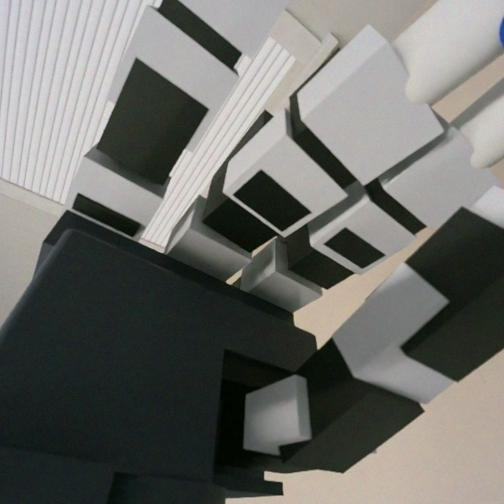

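Call:
move(
  joints={"joint_2_rad":0.30,"joint_4_rad":-2.078,"joint_6_rad":0.852},
  min_time_s=4,
  cameras=["wrist_camera"],
)

Scene clock: 510.70 s.
move: done
base_odometry: x=+0.755 y=+0.503 heading=+0.840
base_tilt: forward=+0.1 right=+0.3
base_status: not commanded
joint_positions: joint_1_rad=-0.016 joint_2_rad=+0.273 joint_3_rad=+3.135 joint_4_rad=-2.060 joint_5_rad=-0.020 joint_6_rad=+0.756 joint_7_rad=+1.565 hand_index_mcp=-0.514 hand_index_abd=-0.001 hand_index_pip=+0.604 hand_index_dip=+0.713 hand_middle_mcp=-0.534 hand_middle_abd=+0.103 hand_middle_pip=+0.591 hand_middle_dip=+0.704 hand_ring_mcp=-0.344 hand_ring_abd=+0.002 hand_ring_pip=+0.575 hand_ring_dip=+0.696 hand_thumb_cmc=-0.551 hand_thumb_axl=+0.680 hand_thumb_mcp=-0.008 hand_thumb_ipl=+0.190 hand_current_limit=+0.000 hand_speed=-0.850
joint_status: all done
hand_state: blocked,goal,blocked,goal,blocked,overload,goal,goal,goal,goal,goal,goal,goal,goal,blocked,blocked
index_mcp_current_ma: 139
index_abd_current_ma: 0
index_pip_current_ma: 22
index_dip_current_ma: 9
middle_mcp_current_ma: 58
middle_abd_current_ma: 0
middle_pip_current_ma: 7
middle_dip_current_ma: 3
ring_mcp_current_ma: 0
ring_abd_current_ma: 0
ring_pip_current_ma: 0
ring_dip_current_ma: 0
thumb_cmc_current_ma: 11
thumb_axl_current_ma: 0
thumb_mcp_current_ma: 273
thumb_ipl_current_ma: 26
hand_goal_index_mcp: -0.590
hand_goal_index_abd: 0.000
hand_goal_index_pip: 0.576
hand_goal_index_dip: 0.696
hand_goal_middle_mcp: -0.580
hand_goal_middle_abd: 0.000
hand_goal_middle_pip: 0.576
hand_goal_middle_dip: 0.696
hand_goal_ring_mcp: -0.342
hand_goal_ring_abd: 0.000
hand_goal_ring_pip: 0.576
hand_goal_ring_dip: 0.696
hand_goal_thumb_cmc: -0.570
hand_goal_thumb_axl: 0.678
hand_goal_thumb_mcp: -0.100
hand_goal_thumb_ipl: 0.168
motor_effort: joint_1_rad=-1(1) joint_2_rad=-22(24) joint_3_rad=+1(1) joint_4_rad=+15(19) joint_5_rad=+1(1) joint_6_rad=+8(10) joint_7_rad=+1(1)
hand_pose: x=+0.7617 y=-0.0733 z=+0.8439 quat_wxyz=(+0.011, -0.709, +0.005, -0.705) (m; base frame)
hand_target: x=+0.7654 y=-0.0672 z=+0.8518 quat_wxyz=(-0.005, -0.690, -0.030, -0.723) (m; base frame)
hand_status: not commanded
pictures: wrist_camera
Images, in order (width x height): wrist_camera 504x504.

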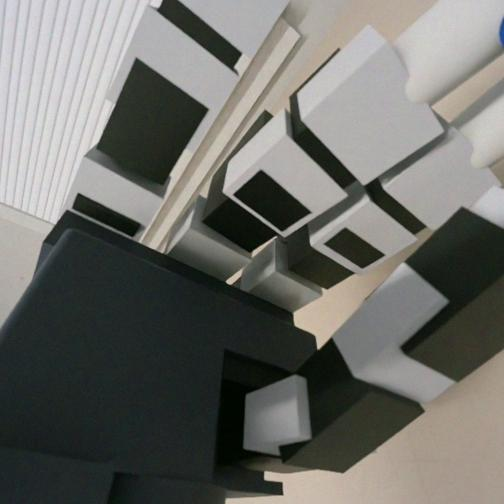

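Call:
move(
  joints={"joint_2_rad":0.36,"joint_4_rad":-2.12,"joint_6_rad":0.955},
  min_time_s=2.5,
)

Call:
move(
  joints={"joint_2_rad":0.383,"joint_4_rad":-2.136,"joint_6_rad":0.993},
  min_time_s=2,
  cameras=["wrist_camera"],
)

Scene clock: 515.17 s.
move: done
base_odometry: x=+0.755 y=+0.503 heading=+0.840
base_tilt: forward=+0.1 right=+0.3
base_status: not commanded
joint_positions: joint_1_rad=-0.016 joint_2_rad=+0.329 joint_3_rad=+3.135 joint_4_rad=-2.101 joint_5_rad=-0.020 joint_6_rad=+0.858 joint_7_rad=+1.565 hand_index_mcp=-0.514 hand_index_abd=-0.001 hand_index_pip=+0.604 hand_index_dip=+0.713 hand_middle_mcp=-0.534 hand_middle_abd=+0.103 hand_middle_pip=+0.591 hand_middle_dip=+0.704 hand_ring_mcp=-0.344 hand_ring_abd=+0.002 hand_ring_pip=+0.575 hand_ring_dip=+0.696 hand_thumb_cmc=-0.551 hand_thumb_axl=+0.680 hand_thumb_mcp=-0.008 hand_thumb_ipl=+0.190 hand_current_limit=+0.000 hand_speed=-0.850
joint_status: all done
hand_state: blocked,goal,blocked,goal,blocked,overload,goal,goal,goal,goal,goal,goal,goal,goal,blocked,blocked
index_mcp_current_ma: 139
index_abd_current_ma: 0
index_pip_current_ma: 22
index_dip_current_ma: 9
middle_mcp_current_ma: 58
middle_abd_current_ma: 0
middle_pip_current_ma: 7
middle_dip_current_ma: 3
ring_mcp_current_ma: 0
ring_abd_current_ma: 0
ring_pip_current_ma: 0
ring_dip_current_ma: 0
thumb_cmc_current_ma: 11
thumb_axl_current_ma: 0
thumb_mcp_current_ma: 273
thumb_ipl_current_ma: 26
hand_goal_index_mcp: -0.590
hand_goal_index_abd: 0.000
hand_goal_index_pip: 0.576
hand_goal_index_dip: 0.696
hand_goal_middle_mcp: -0.580
hand_goal_middle_abd: 0.000
hand_goal_middle_pip: 0.576
hand_goal_middle_dip: 0.696
hand_goal_ring_mcp: -0.342
hand_goal_ring_abd: 0.000
hand_goal_ring_pip: 0.576
hand_goal_ring_dip: 0.696
hand_goal_thumb_cmc: -0.570
hand_goal_thumb_axl: 0.678
hand_goal_thumb_mcp: -0.100
hand_goal_thumb_ipl: 0.168
motor_effort: joint_1_rad=-1(1) joint_2_rad=-23(24) joint_3_rad=+0(1) joint_4_rad=+13(15) joint_5_rad=+1(1) joint_6_rad=+8(10) joint_7_rad=+0(1)
hand_pose: x=+0.7619 y=-0.0738 z=+0.8172 quat_wxyz=(+0.010, -0.707, +0.005, -0.707) (m; base frame)
hand_target: x=+0.7651 y=-0.0669 z=+0.8228 quat_wxyz=(-0.004, -0.690, -0.029, -0.723) (m; base frame)
hand_status: not commanded
pictures: none

Scene clock: 517.47 s.
move: done
base_odometry: x=+0.755 y=+0.503 heading=+0.840
base_tilt: forward=+0.1 right=+0.3
base_status: not commanded
joint_positions: joint_1_rad=-0.016 joint_2_rad=+0.351 joint_3_rad=+3.135 joint_4_rad=-2.117 joint_5_rad=-0.020 joint_6_rad=+0.897 joint_7_rad=+1.565 hand_index_mcp=-0.514 hand_index_abd=-0.001 hand_index_pip=+0.604 hand_index_dip=+0.713 hand_middle_mcp=-0.534 hand_middle_abd=+0.103 hand_middle_pip=+0.591 hand_middle_dip=+0.704 hand_ring_mcp=-0.344 hand_ring_abd=+0.002 hand_ring_pip=+0.575 hand_ring_dip=+0.696 hand_thumb_cmc=-0.551 hand_thumb_axl=+0.680 hand_thumb_mcp=-0.008 hand_thumb_ipl=+0.190 hand_current_limit=+0.000 hand_speed=-0.850
joint_status: all done
hand_state: blocked,goal,blocked,goal,blocked,overload,goal,goal,goal,goal,goal,goal,goal,goal,blocked,blocked
index_mcp_current_ma: 139
index_abd_current_ma: 0
index_pip_current_ma: 22
index_dip_current_ma: 9
middle_mcp_current_ma: 58
middle_abd_current_ma: 0
middle_pip_current_ma: 7
middle_dip_current_ma: 3
ring_mcp_current_ma: 0
ring_abd_current_ma: 0
ring_pip_current_ma: 0
ring_dip_current_ma: 0
thumb_cmc_current_ma: 11
thumb_axl_current_ma: 0
thumb_mcp_current_ma: 273
thumb_ipl_current_ma: 26
hand_goal_index_mcp: -0.590
hand_goal_index_abd: 0.000
hand_goal_index_pip: 0.576
hand_goal_index_dip: 0.696
hand_goal_middle_mcp: -0.580
hand_goal_middle_abd: 0.000
hand_goal_middle_pip: 0.576
hand_goal_middle_dip: 0.696
hand_goal_ring_mcp: -0.342
hand_goal_ring_abd: 0.000
hand_goal_ring_pip: 0.576
hand_goal_ring_dip: 0.696
hand_goal_thumb_cmc: -0.570
hand_goal_thumb_axl: 0.678
hand_goal_thumb_mcp: -0.100
hand_goal_thumb_ipl: 0.168
motor_effort: joint_1_rad=-1(1) joint_2_rad=-23(25) joint_3_rad=+0(1) joint_4_rad=+13(14) joint_5_rad=+1(1) joint_6_rad=+9(10) joint_7_rad=+0(1)
hand_pose: x=+0.7615 y=-0.0740 z=+0.8065 quat_wxyz=(+0.009, -0.707, +0.005, -0.707) (m; base frame)
hand_target: x=+0.7643 y=-0.0668 z=+0.8116 quat_wxyz=(-0.003, -0.690, -0.029, -0.723) (m; base frame)
hand_status: not commanded
pictures: wrist_camera
Images, in order (width x height): wrist_camera 504x504.

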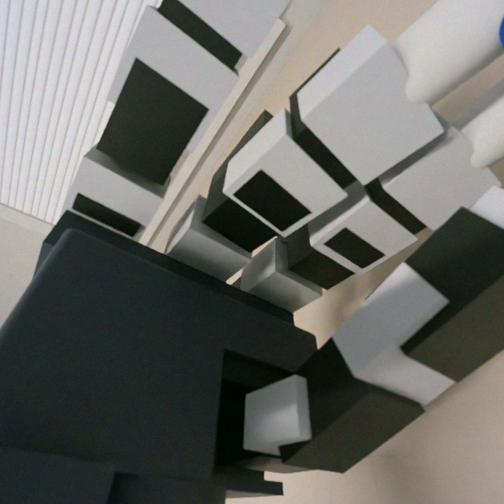

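Call:
move(
  joints={"joint_2_rad":0.404,"joint_4_rad":-2.149,"joint_6_rad":1.03},
  min_time_s=2,
)

Call:
move(
  joints={"joint_2_rad":0.422,"joint_4_rad":-2.159,"joint_6_rad":1.058},
  min_time_s=2,
  cameras=["wrist_camera"],
)

Scene clock: 521.17 s.
move: done
base_odometry: x=+0.755 y=+0.503 heading=+0.840
base_tilt: forward=+0.1 right=+0.3
base_status: not commanded
joint_positions: joint_1_rad=-0.016 joint_2_rad=+0.372 joint_3_rad=+3.135 joint_4_rad=-2.131 joint_5_rad=-0.020 joint_6_rad=+0.934 joint_7_rad=+1.565 hand_index_mcp=-0.514 hand_index_abd=-0.001 hand_index_pip=+0.604 hand_index_dip=+0.713 hand_middle_mcp=-0.534 hand_middle_abd=+0.103 hand_middle_pip=+0.591 hand_middle_dip=+0.704 hand_ring_mcp=-0.344 hand_ring_abd=+0.002 hand_ring_pip=+0.575 hand_ring_dip=+0.696 hand_thumb_cmc=-0.551 hand_thumb_axl=+0.680 hand_thumb_mcp=-0.008 hand_thumb_ipl=+0.190 hand_current_limit=+0.000 hand_speed=-0.850
joint_status: all done
hand_state: blocked,goal,blocked,goal,blocked,overload,goal,goal,goal,goal,goal,goal,goal,goal,blocked,blocked
index_mcp_current_ma: 139
index_abd_current_ma: 0
index_pip_current_ma: 22
index_dip_current_ma: 9
middle_mcp_current_ma: 58
middle_abd_current_ma: 0
middle_pip_current_ma: 7
middle_dip_current_ma: 3
ring_mcp_current_ma: 0
ring_abd_current_ma: 0
ring_pip_current_ma: 0
ring_dip_current_ma: 0
thumb_cmc_current_ma: 11
thumb_axl_current_ma: 0
thumb_mcp_current_ma: 273
thumb_ipl_current_ma: 26
hand_goal_index_mcp: -0.590
hand_goal_index_abd: 0.000
hand_goal_index_pip: 0.576
hand_goal_index_dip: 0.696
hand_goal_middle_mcp: -0.580
hand_goal_middle_abd: 0.000
hand_goal_middle_pip: 0.576
hand_goal_middle_dip: 0.696
hand_goal_ring_mcp: -0.342
hand_goal_ring_abd: 0.000
hand_goal_ring_pip: 0.576
hand_goal_ring_dip: 0.696
hand_goal_thumb_cmc: -0.570
hand_goal_thumb_axl: 0.678
hand_goal_thumb_mcp: -0.100
hand_goal_thumb_ipl: 0.168
motor_effort: joint_1_rad=+0(1) joint_2_rad=-24(24) joint_3_rad=+0(1) joint_4_rad=+13(14) joint_5_rad=+1(1) joint_6_rad=+9(10) joint_7_rad=+0(1)
hand_pose: x=+0.7612 y=-0.0742 z=+0.7979 quat_wxyz=(+0.009, -0.706, +0.005, -0.708) (m; base frame)
hand_target: x=+0.7637 y=-0.0668 z=+0.8029 quat_wxyz=(-0.003, -0.689, -0.029, -0.724) (m; base frame)
hand_status: not commanded
pictures: none

Scene clock: 523.47 s.
move: done
base_odometry: x=+0.755 y=+0.503 heading=+0.840
base_tilt: forward=+0.1 right=+0.3
base_status: not commanded
joint_positions: joint_1_rad=-0.016 joint_2_rad=+0.384 joint_3_rad=+3.135 joint_4_rad=-2.137 joint_5_rad=-0.020 joint_6_rad=+0.967 joint_7_rad=+1.568 hand_index_mcp=-0.514 hand_index_abd=-0.001 hand_index_pip=+0.604 hand_index_dip=+0.713 hand_middle_mcp=-0.534 hand_middle_abd=+0.103 hand_middle_pip=+0.591 hand_middle_dip=+0.704 hand_ring_mcp=-0.344 hand_ring_abd=+0.002 hand_ring_pip=+0.575 hand_ring_dip=+0.696 hand_thumb_cmc=-0.551 hand_thumb_axl=+0.680 hand_thumb_mcp=-0.008 hand_thumb_ipl=+0.191 hand_current_limit=+0.000 hand_speed=-0.850
joint_status: all done
hand_state: blocked,goal,blocked,goal,blocked,overload,goal,goal,goal,goal,goal,goal,goal,goal,blocked,blocked
index_mcp_current_ma: 139
index_abd_current_ma: 0
index_pip_current_ma: 22
index_dip_current_ma: 9
middle_mcp_current_ma: 58
middle_abd_current_ma: 0
middle_pip_current_ma: 8
middle_dip_current_ma: 3
ring_mcp_current_ma: 0
ring_abd_current_ma: 0
ring_pip_current_ma: 0
ring_dip_current_ma: 0
thumb_cmc_current_ma: 11
thumb_axl_current_ma: 0
thumb_mcp_current_ma: 273
thumb_ipl_current_ma: 26
hand_goal_index_mcp: -0.590
hand_goal_index_abd: 0.000
hand_goal_index_pip: 0.576
hand_goal_index_dip: 0.696
hand_goal_middle_mcp: -0.580
hand_goal_middle_abd: 0.000
hand_goal_middle_pip: 0.576
hand_goal_middle_dip: 0.696
hand_goal_ring_mcp: -0.342
hand_goal_ring_abd: 0.000
hand_goal_ring_pip: 0.576
hand_goal_ring_dip: 0.696
hand_goal_thumb_cmc: -0.570
hand_goal_thumb_axl: 0.678
hand_goal_thumb_mcp: -0.100
hand_goal_thumb_ipl: 0.168
motor_effort: joint_1_rad=-1(1) joint_2_rad=-22(25) joint_3_rad=+0(1) joint_4_rad=+12(13) joint_5_rad=+1(1) joint_6_rad=+7(9) joint_7_rad=+0(1)
hand_pose: x=+0.7615 y=-0.0744 z=+0.7970 quat_wxyz=(+0.008, -0.701, +0.004, -0.713) (m; base frame)
hand_target: x=+0.7633 y=-0.0667 z=+0.7951 quat_wxyz=(-0.003, -0.689, -0.029, -0.724) (m; base frame)
hand_status: not commanded
pictures: wrist_camera
Images, in order (width x height): wrist_camera 504x504.

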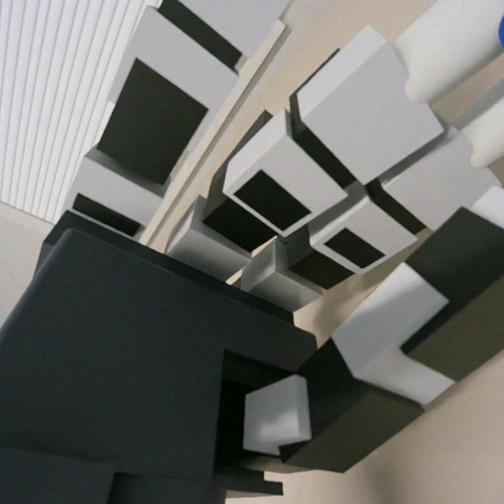

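Call:
move(
  joints={"joint_2_rad":0.412,"joint_6_rad":1.045},
)

Call:
move(
  joints={"hand_thumb_mcp":-0.01,"hand_index_mcp":-0.515,"hand_middle_mcp":-0.53,"hand_speed":-0.95},
)

Call:
move(
  joints={"hand_thumb_mcp":0.1,"hand_index_mcp":-0.42,"hand_middle_mcp":-0.43},
  cameras=["wrist_camera"],
)

Scene clock: 526.77 s.
move: done
base_odometry: x=+0.755 y=+0.503 heading=+0.840
base_tilt: forward=+0.1 right=+0.3
base_status: not commanded
joint_positions: joint_1_rad=-0.016 joint_2_rad=+0.384 joint_3_rad=+3.135 joint_4_rad=-2.137 joint_5_rad=-0.020 joint_6_rad=+0.967 joint_7_rad=+1.568 hand_index_mcp=-0.514 hand_index_abd=-0.001 hand_index_pip=+0.604 hand_index_dip=+0.713 hand_middle_mcp=-0.534 hand_middle_abd=+0.103 hand_middle_pip=+0.591 hand_middle_dip=+0.704 hand_ring_mcp=-0.344 hand_ring_abd=+0.002 hand_ring_pip=+0.575 hand_ring_dip=+0.696 hand_thumb_cmc=-0.551 hand_thumb_axl=+0.680 hand_thumb_mcp=-0.008 hand_thumb_ipl=+0.191 hand_current_limit=+0.000 hand_speed=-0.850
joint_status: all done
hand_state: blocked,goal,blocked,goal,blocked,overload,goal,goal,goal,goal,goal,goal,goal,goal,blocked,blocked
index_mcp_current_ma: 139
index_abd_current_ma: 0
index_pip_current_ma: 22
index_dip_current_ma: 9
middle_mcp_current_ma: 58
middle_abd_current_ma: 0
middle_pip_current_ma: 8
middle_dip_current_ma: 3
ring_mcp_current_ma: 0
ring_abd_current_ma: 0
ring_pip_current_ma: 0
ring_dip_current_ma: 0
thumb_cmc_current_ma: 11
thumb_axl_current_ma: 0
thumb_mcp_current_ma: 273
thumb_ipl_current_ma: 26
hand_goal_index_mcp: -0.590
hand_goal_index_abd: 0.000
hand_goal_index_pip: 0.576
hand_goal_index_dip: 0.696
hand_goal_middle_mcp: -0.580
hand_goal_middle_abd: 0.000
hand_goal_middle_pip: 0.576
hand_goal_middle_dip: 0.696
hand_goal_ring_mcp: -0.342
hand_goal_ring_abd: 0.000
hand_goal_ring_pip: 0.576
hand_goal_ring_dip: 0.696
hand_goal_thumb_cmc: -0.570
hand_goal_thumb_axl: 0.678
hand_goal_thumb_mcp: -0.100
hand_goal_thumb_ipl: 0.168
motor_effort: joint_1_rad=-1(1) joint_2_rad=-23(23) joint_3_rad=+0(1) joint_4_rad=+12(12) joint_5_rad=+0(1) joint_6_rad=+8(8) joint_7_rad=+0(0)
hand_pose: x=+0.7615 y=-0.0744 z=+0.7970 quat_wxyz=(+0.008, -0.701, +0.004, -0.713) (m; base frame)
hand_target: x=+0.7621 y=-0.0667 z=+0.7976 quat_wxyz=(-0.003, -0.690, -0.029, -0.723) (m; base frame)
hand_status: not commanded
pictures: none

Scene clock: 527.80 s.
move: done
base_odometry: x=+0.755 y=+0.503 heading=+0.840
base_tilt: forward=+0.1 right=+0.3
base_status: not commanded
joint_positions: joint_1_rad=-0.016 joint_2_rad=+0.384 joint_3_rad=+3.135 joint_4_rad=-2.138 joint_5_rad=-0.020 joint_6_rad=+0.967 joint_7_rad=+1.568 hand_index_mcp=-0.502 hand_index_abd=+0.000 hand_index_pip=+0.596 hand_index_dip=+0.711 hand_middle_mcp=-0.522 hand_middle_abd=+0.103 hand_middle_pip=+0.586 hand_middle_dip=+0.704 hand_ring_mcp=-0.344 hand_ring_abd=+0.002 hand_ring_pip=+0.575 hand_ring_dip=+0.696 hand_thumb_cmc=-0.553 hand_thumb_axl=+0.680 hand_thumb_mcp=-0.001 hand_thumb_ipl=+0.183 hand_current_limit=+0.000 hand_speed=-0.950
joint_status: all done
hand_state: goal,goal,blocked,goal,goal,overload,goal,goal,goal,goal,goal,goal,goal,goal,goal,goal
index_mcp_current_ma: 6
index_abd_current_ma: 0
index_pip_current_ma: 13
index_dip_current_ma: 7
middle_mcp_current_ma: 3
middle_abd_current_ma: 0
middle_pip_current_ma: 4
middle_dip_current_ma: 2
ring_mcp_current_ma: 0
ring_abd_current_ma: 0
ring_pip_current_ma: 0
ring_dip_current_ma: 0
thumb_cmc_current_ma: 10
thumb_axl_current_ma: 0
thumb_mcp_current_ma: 5
thumb_ipl_current_ma: 12
hand_goal_index_mcp: -0.514
hand_goal_index_abd: 0.000
hand_goal_index_pip: 0.576
hand_goal_index_dip: 0.696
hand_goal_middle_mcp: -0.530
hand_goal_middle_abd: 0.000
hand_goal_middle_pip: 0.576
hand_goal_middle_dip: 0.696
hand_goal_ring_mcp: -0.342
hand_goal_ring_abd: 0.000
hand_goal_ring_pip: 0.576
hand_goal_ring_dip: 0.696
hand_goal_thumb_cmc: -0.570
hand_goal_thumb_axl: 0.678
hand_goal_thumb_mcp: -0.010
hand_goal_thumb_ipl: 0.168
motor_effort: joint_1_rad=-1(1) joint_2_rad=-24(24) joint_3_rad=+0(1) joint_4_rad=+12(12) joint_5_rad=+1(1) joint_6_rad=+8(8) joint_7_rad=+0(0)
hand_pose: x=+0.7614 y=-0.0744 z=+0.7968 quat_wxyz=(+0.008, -0.701, +0.004, -0.713) (m; base frame)
hand_target: x=+0.7621 y=-0.0667 z=+0.7976 quat_wxyz=(-0.003, -0.690, -0.029, -0.723) (m; base frame)
hand_status: not commanded
pictures: none

Scene clock: 529.00 s.
move: done
base_odometry: x=+0.755 y=+0.503 heading=+0.840
base_tilt: forward=+0.1 right=+0.3
base_status: not commanded
joint_positions: joint_1_rad=-0.016 joint_2_rad=+0.384 joint_3_rad=+3.135 joint_4_rad=-2.140 joint_5_rad=-0.020 joint_6_rad=+0.967 joint_7_rad=+1.568 hand_index_mcp=-0.422 hand_index_abd=+0.003 hand_index_pip=+0.579 hand_index_dip=+0.699 hand_middle_mcp=-0.432 hand_middle_abd=+0.190 hand_middle_pip=+0.579 hand_middle_dip=+0.699 hand_ring_mcp=-0.344 hand_ring_abd=+0.002 hand_ring_pip=+0.575 hand_ring_dip=+0.696 hand_thumb_cmc=-0.553 hand_thumb_axl=+0.680 hand_thumb_mcp=+0.098 hand_thumb_ipl=+0.170 hand_current_limit=+0.000 hand_speed=-0.950
joint_status: all done
hand_state: goal,goal,goal,goal,goal,overload,goal,goal,goal,goal,goal,goal,goal,goal,goal,goal
index_mcp_current_ma: 0
index_abd_current_ma: 0
index_pip_current_ma: 0
index_dip_current_ma: 0
middle_mcp_current_ma: 0
middle_abd_current_ma: 0
middle_pip_current_ma: 0
middle_dip_current_ma: 0
ring_mcp_current_ma: 0
ring_abd_current_ma: 0
ring_pip_current_ma: 0
ring_dip_current_ma: 0
thumb_cmc_current_ma: 10
thumb_axl_current_ma: 0
thumb_mcp_current_ma: 0
thumb_ipl_current_ma: 0
hand_goal_index_mcp: -0.420
hand_goal_index_abd: 0.000
hand_goal_index_pip: 0.576
hand_goal_index_dip: 0.696
hand_goal_middle_mcp: -0.430
hand_goal_middle_abd: 0.000
hand_goal_middle_pip: 0.576
hand_goal_middle_dip: 0.696
hand_goal_ring_mcp: -0.342
hand_goal_ring_abd: 0.000
hand_goal_ring_pip: 0.576
hand_goal_ring_dip: 0.696
hand_goal_thumb_cmc: -0.570
hand_goal_thumb_axl: 0.678
hand_goal_thumb_mcp: 0.100
hand_goal_thumb_ipl: 0.168
motor_effort: joint_1_rad=+0(1) joint_2_rad=-23(24) joint_3_rad=+1(1) joint_4_rad=+12(13) joint_5_rad=+1(1) joint_6_rad=+8(9) joint_7_rad=+0(1)
hand_pose: x=+0.7607 y=-0.0744 z=+0.7956 quat_wxyz=(+0.008, -0.702, +0.004, -0.712) (m; base frame)
hand_target: x=+0.7621 y=-0.0667 z=+0.7976 quat_wxyz=(-0.003, -0.690, -0.029, -0.723) (m; base frame)
hand_status: not commanded
pictures: wrist_camera
Images, in order (width x height): wrist_camera 504x504.

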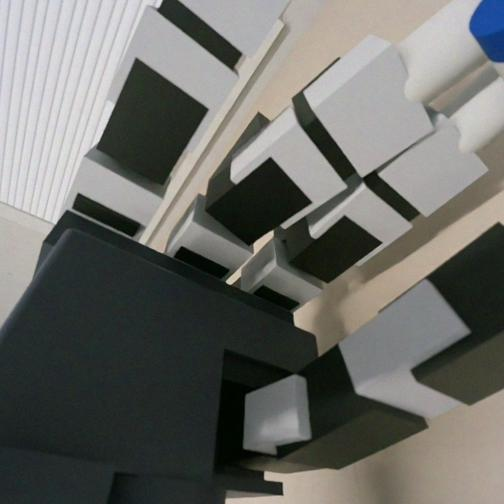

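Call:
move(
  joints={"hand_thumb_mcp":0.25,"hand_index_mcp":-0.32,"hand_middle_mcp":-0.32,"hand_speed":-0.9},
)

Call:
move(
  base={"strafe_m":0.16},
  speeds={"strafe_m":0.05},
  cameras=["wrist_camera"],
)

Scene clock: 531.47 s.
move: done
base_odometry: x=+0.755 y=+0.503 heading=+0.840
base_tilt: forward=+0.1 right=+0.3
base_status: not commanded
joint_positions: joint_1_rad=-0.016 joint_2_rad=+0.384 joint_3_rad=+3.135 joint_4_rad=-2.140 joint_5_rad=-0.020 joint_6_rad=+0.967 joint_7_rad=+1.568 hand_index_mcp=-0.322 hand_index_abd=+0.003 hand_index_pip=+0.578 hand_index_dip=+0.699 hand_middle_mcp=-0.323 hand_middle_abd=+0.190 hand_middle_pip=+0.578 hand_middle_dip=+0.699 hand_ring_mcp=-0.344 hand_ring_abd=+0.002 hand_ring_pip=+0.575 hand_ring_dip=+0.696 hand_thumb_cmc=-0.553 hand_thumb_axl=+0.680 hand_thumb_mcp=+0.248 hand_thumb_ipl=+0.170 hand_current_limit=+0.000 hand_speed=-0.900
joint_status: all done
hand_state: goal,goal,goal,goal,goal,overload,goal,goal,goal,goal,goal,goal,goal,goal,goal,goal
index_mcp_current_ma: 0
index_abd_current_ma: 0
index_pip_current_ma: 0
index_dip_current_ma: 0
middle_mcp_current_ma: -1
middle_abd_current_ma: 0
middle_pip_current_ma: 0
middle_dip_current_ma: 0
ring_mcp_current_ma: 0
ring_abd_current_ma: 0
ring_pip_current_ma: 0
ring_dip_current_ma: 0
thumb_cmc_current_ma: 10
thumb_axl_current_ma: 0
thumb_mcp_current_ma: 0
thumb_ipl_current_ma: 0
hand_goal_index_mcp: -0.320
hand_goal_index_abd: 0.000
hand_goal_index_pip: 0.576
hand_goal_index_dip: 0.696
hand_goal_middle_mcp: -0.320
hand_goal_middle_abd: 0.000
hand_goal_middle_pip: 0.576
hand_goal_middle_dip: 0.696
hand_goal_ring_mcp: -0.342
hand_goal_ring_abd: 0.000
hand_goal_ring_pip: 0.576
hand_goal_ring_dip: 0.696
hand_goal_thumb_cmc: -0.570
hand_goal_thumb_axl: 0.678
hand_goal_thumb_mcp: 0.250
hand_goal_thumb_ipl: 0.168
motor_effort: joint_1_rad=+0(1) joint_2_rad=-23(24) joint_3_rad=+0(1) joint_4_rad=+12(13) joint_5_rad=+1(1) joint_6_rad=+8(9) joint_7_rad=+0(0)
hand_pose: x=+0.7607 y=-0.0744 z=+0.7956 quat_wxyz=(+0.008, -0.702, +0.004, -0.712) (m; base frame)
hand_target: x=+0.7621 y=-0.0667 z=+0.7976 quat_wxyz=(-0.003, -0.690, -0.029, -0.723) (m; base frame)
hand_status: not commanded
pictures: none

Scene clock: 535.13 s.
move: done
base_odometry: x=+0.636 y=+0.610 heading=+0.839
base_tilt: forward=+0.1 right=+0.3
base_status: done
joint_positions: joint_1_rad=-0.016 joint_2_rad=+0.384 joint_3_rad=+3.135 joint_4_rad=-2.140 joint_5_rad=-0.020 joint_6_rad=+0.967 joint_7_rad=+1.568 hand_index_mcp=-0.321 hand_index_abd=+0.003 hand_index_pip=+0.578 hand_index_dip=+0.699 hand_middle_mcp=-0.323 hand_middle_abd=+0.190 hand_middle_pip=+0.578 hand_middle_dip=+0.699 hand_ring_mcp=-0.344 hand_ring_abd=+0.002 hand_ring_pip=+0.575 hand_ring_dip=+0.696 hand_thumb_cmc=-0.553 hand_thumb_axl=+0.680 hand_thumb_mcp=+0.248 hand_thumb_ipl=+0.170 hand_current_limit=+0.000 hand_speed=-0.900
joint_status: not commanded
hand_state: goal,goal,goal,goal,goal,overload,goal,goal,goal,goal,goal,goal,goal,goal,goal,goal
index_mcp_current_ma: 0
index_abd_current_ma: 0
index_pip_current_ma: 0
index_dip_current_ma: 0
middle_mcp_current_ma: 0
middle_abd_current_ma: 0
middle_pip_current_ma: 0
middle_dip_current_ma: 0
ring_mcp_current_ma: 0
ring_abd_current_ma: 0
ring_pip_current_ma: 0
ring_dip_current_ma: 0
thumb_cmc_current_ma: 10
thumb_axl_current_ma: 0
thumb_mcp_current_ma: 0
thumb_ipl_current_ma: 0
hand_goal_index_mcp: -0.320
hand_goal_index_abd: 0.000
hand_goal_index_pip: 0.576
hand_goal_index_dip: 0.696
hand_goal_middle_mcp: -0.320
hand_goal_middle_abd: 0.000
hand_goal_middle_pip: 0.576
hand_goal_middle_dip: 0.696
hand_goal_ring_mcp: -0.342
hand_goal_ring_abd: 0.000
hand_goal_ring_pip: 0.576
hand_goal_ring_dip: 0.696
hand_goal_thumb_cmc: -0.570
hand_goal_thumb_axl: 0.678
hand_goal_thumb_mcp: 0.250
hand_goal_thumb_ipl: 0.168
motor_effort: joint_1_rad=-1(3) joint_2_rad=-23(25) joint_3_rad=+0(2) joint_4_rad=+12(13) joint_5_rad=+1(2) joint_6_rad=+8(9) joint_7_rad=+0(1)
hand_pose: x=+0.7606 y=-0.0745 z=+0.7955 quat_wxyz=(+0.008, -0.702, +0.004, -0.712) (m; base frame)
hand_target: x=+0.7621 y=-0.0667 z=+0.7976 quat_wxyz=(-0.003, -0.690, -0.029, -0.723) (m; base frame)
hand_status: not commanded
pictures: wrist_camera
Images, in order (width x height): wrist_camera 504x504.

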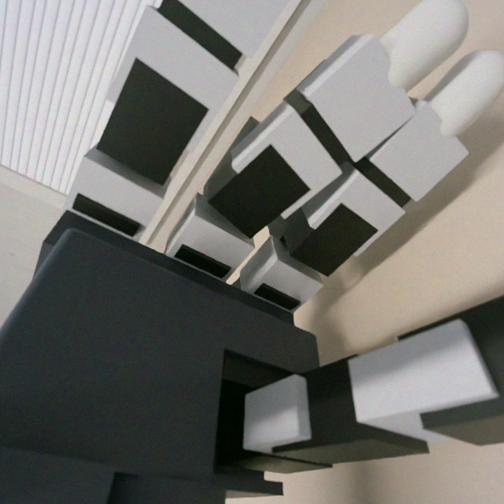

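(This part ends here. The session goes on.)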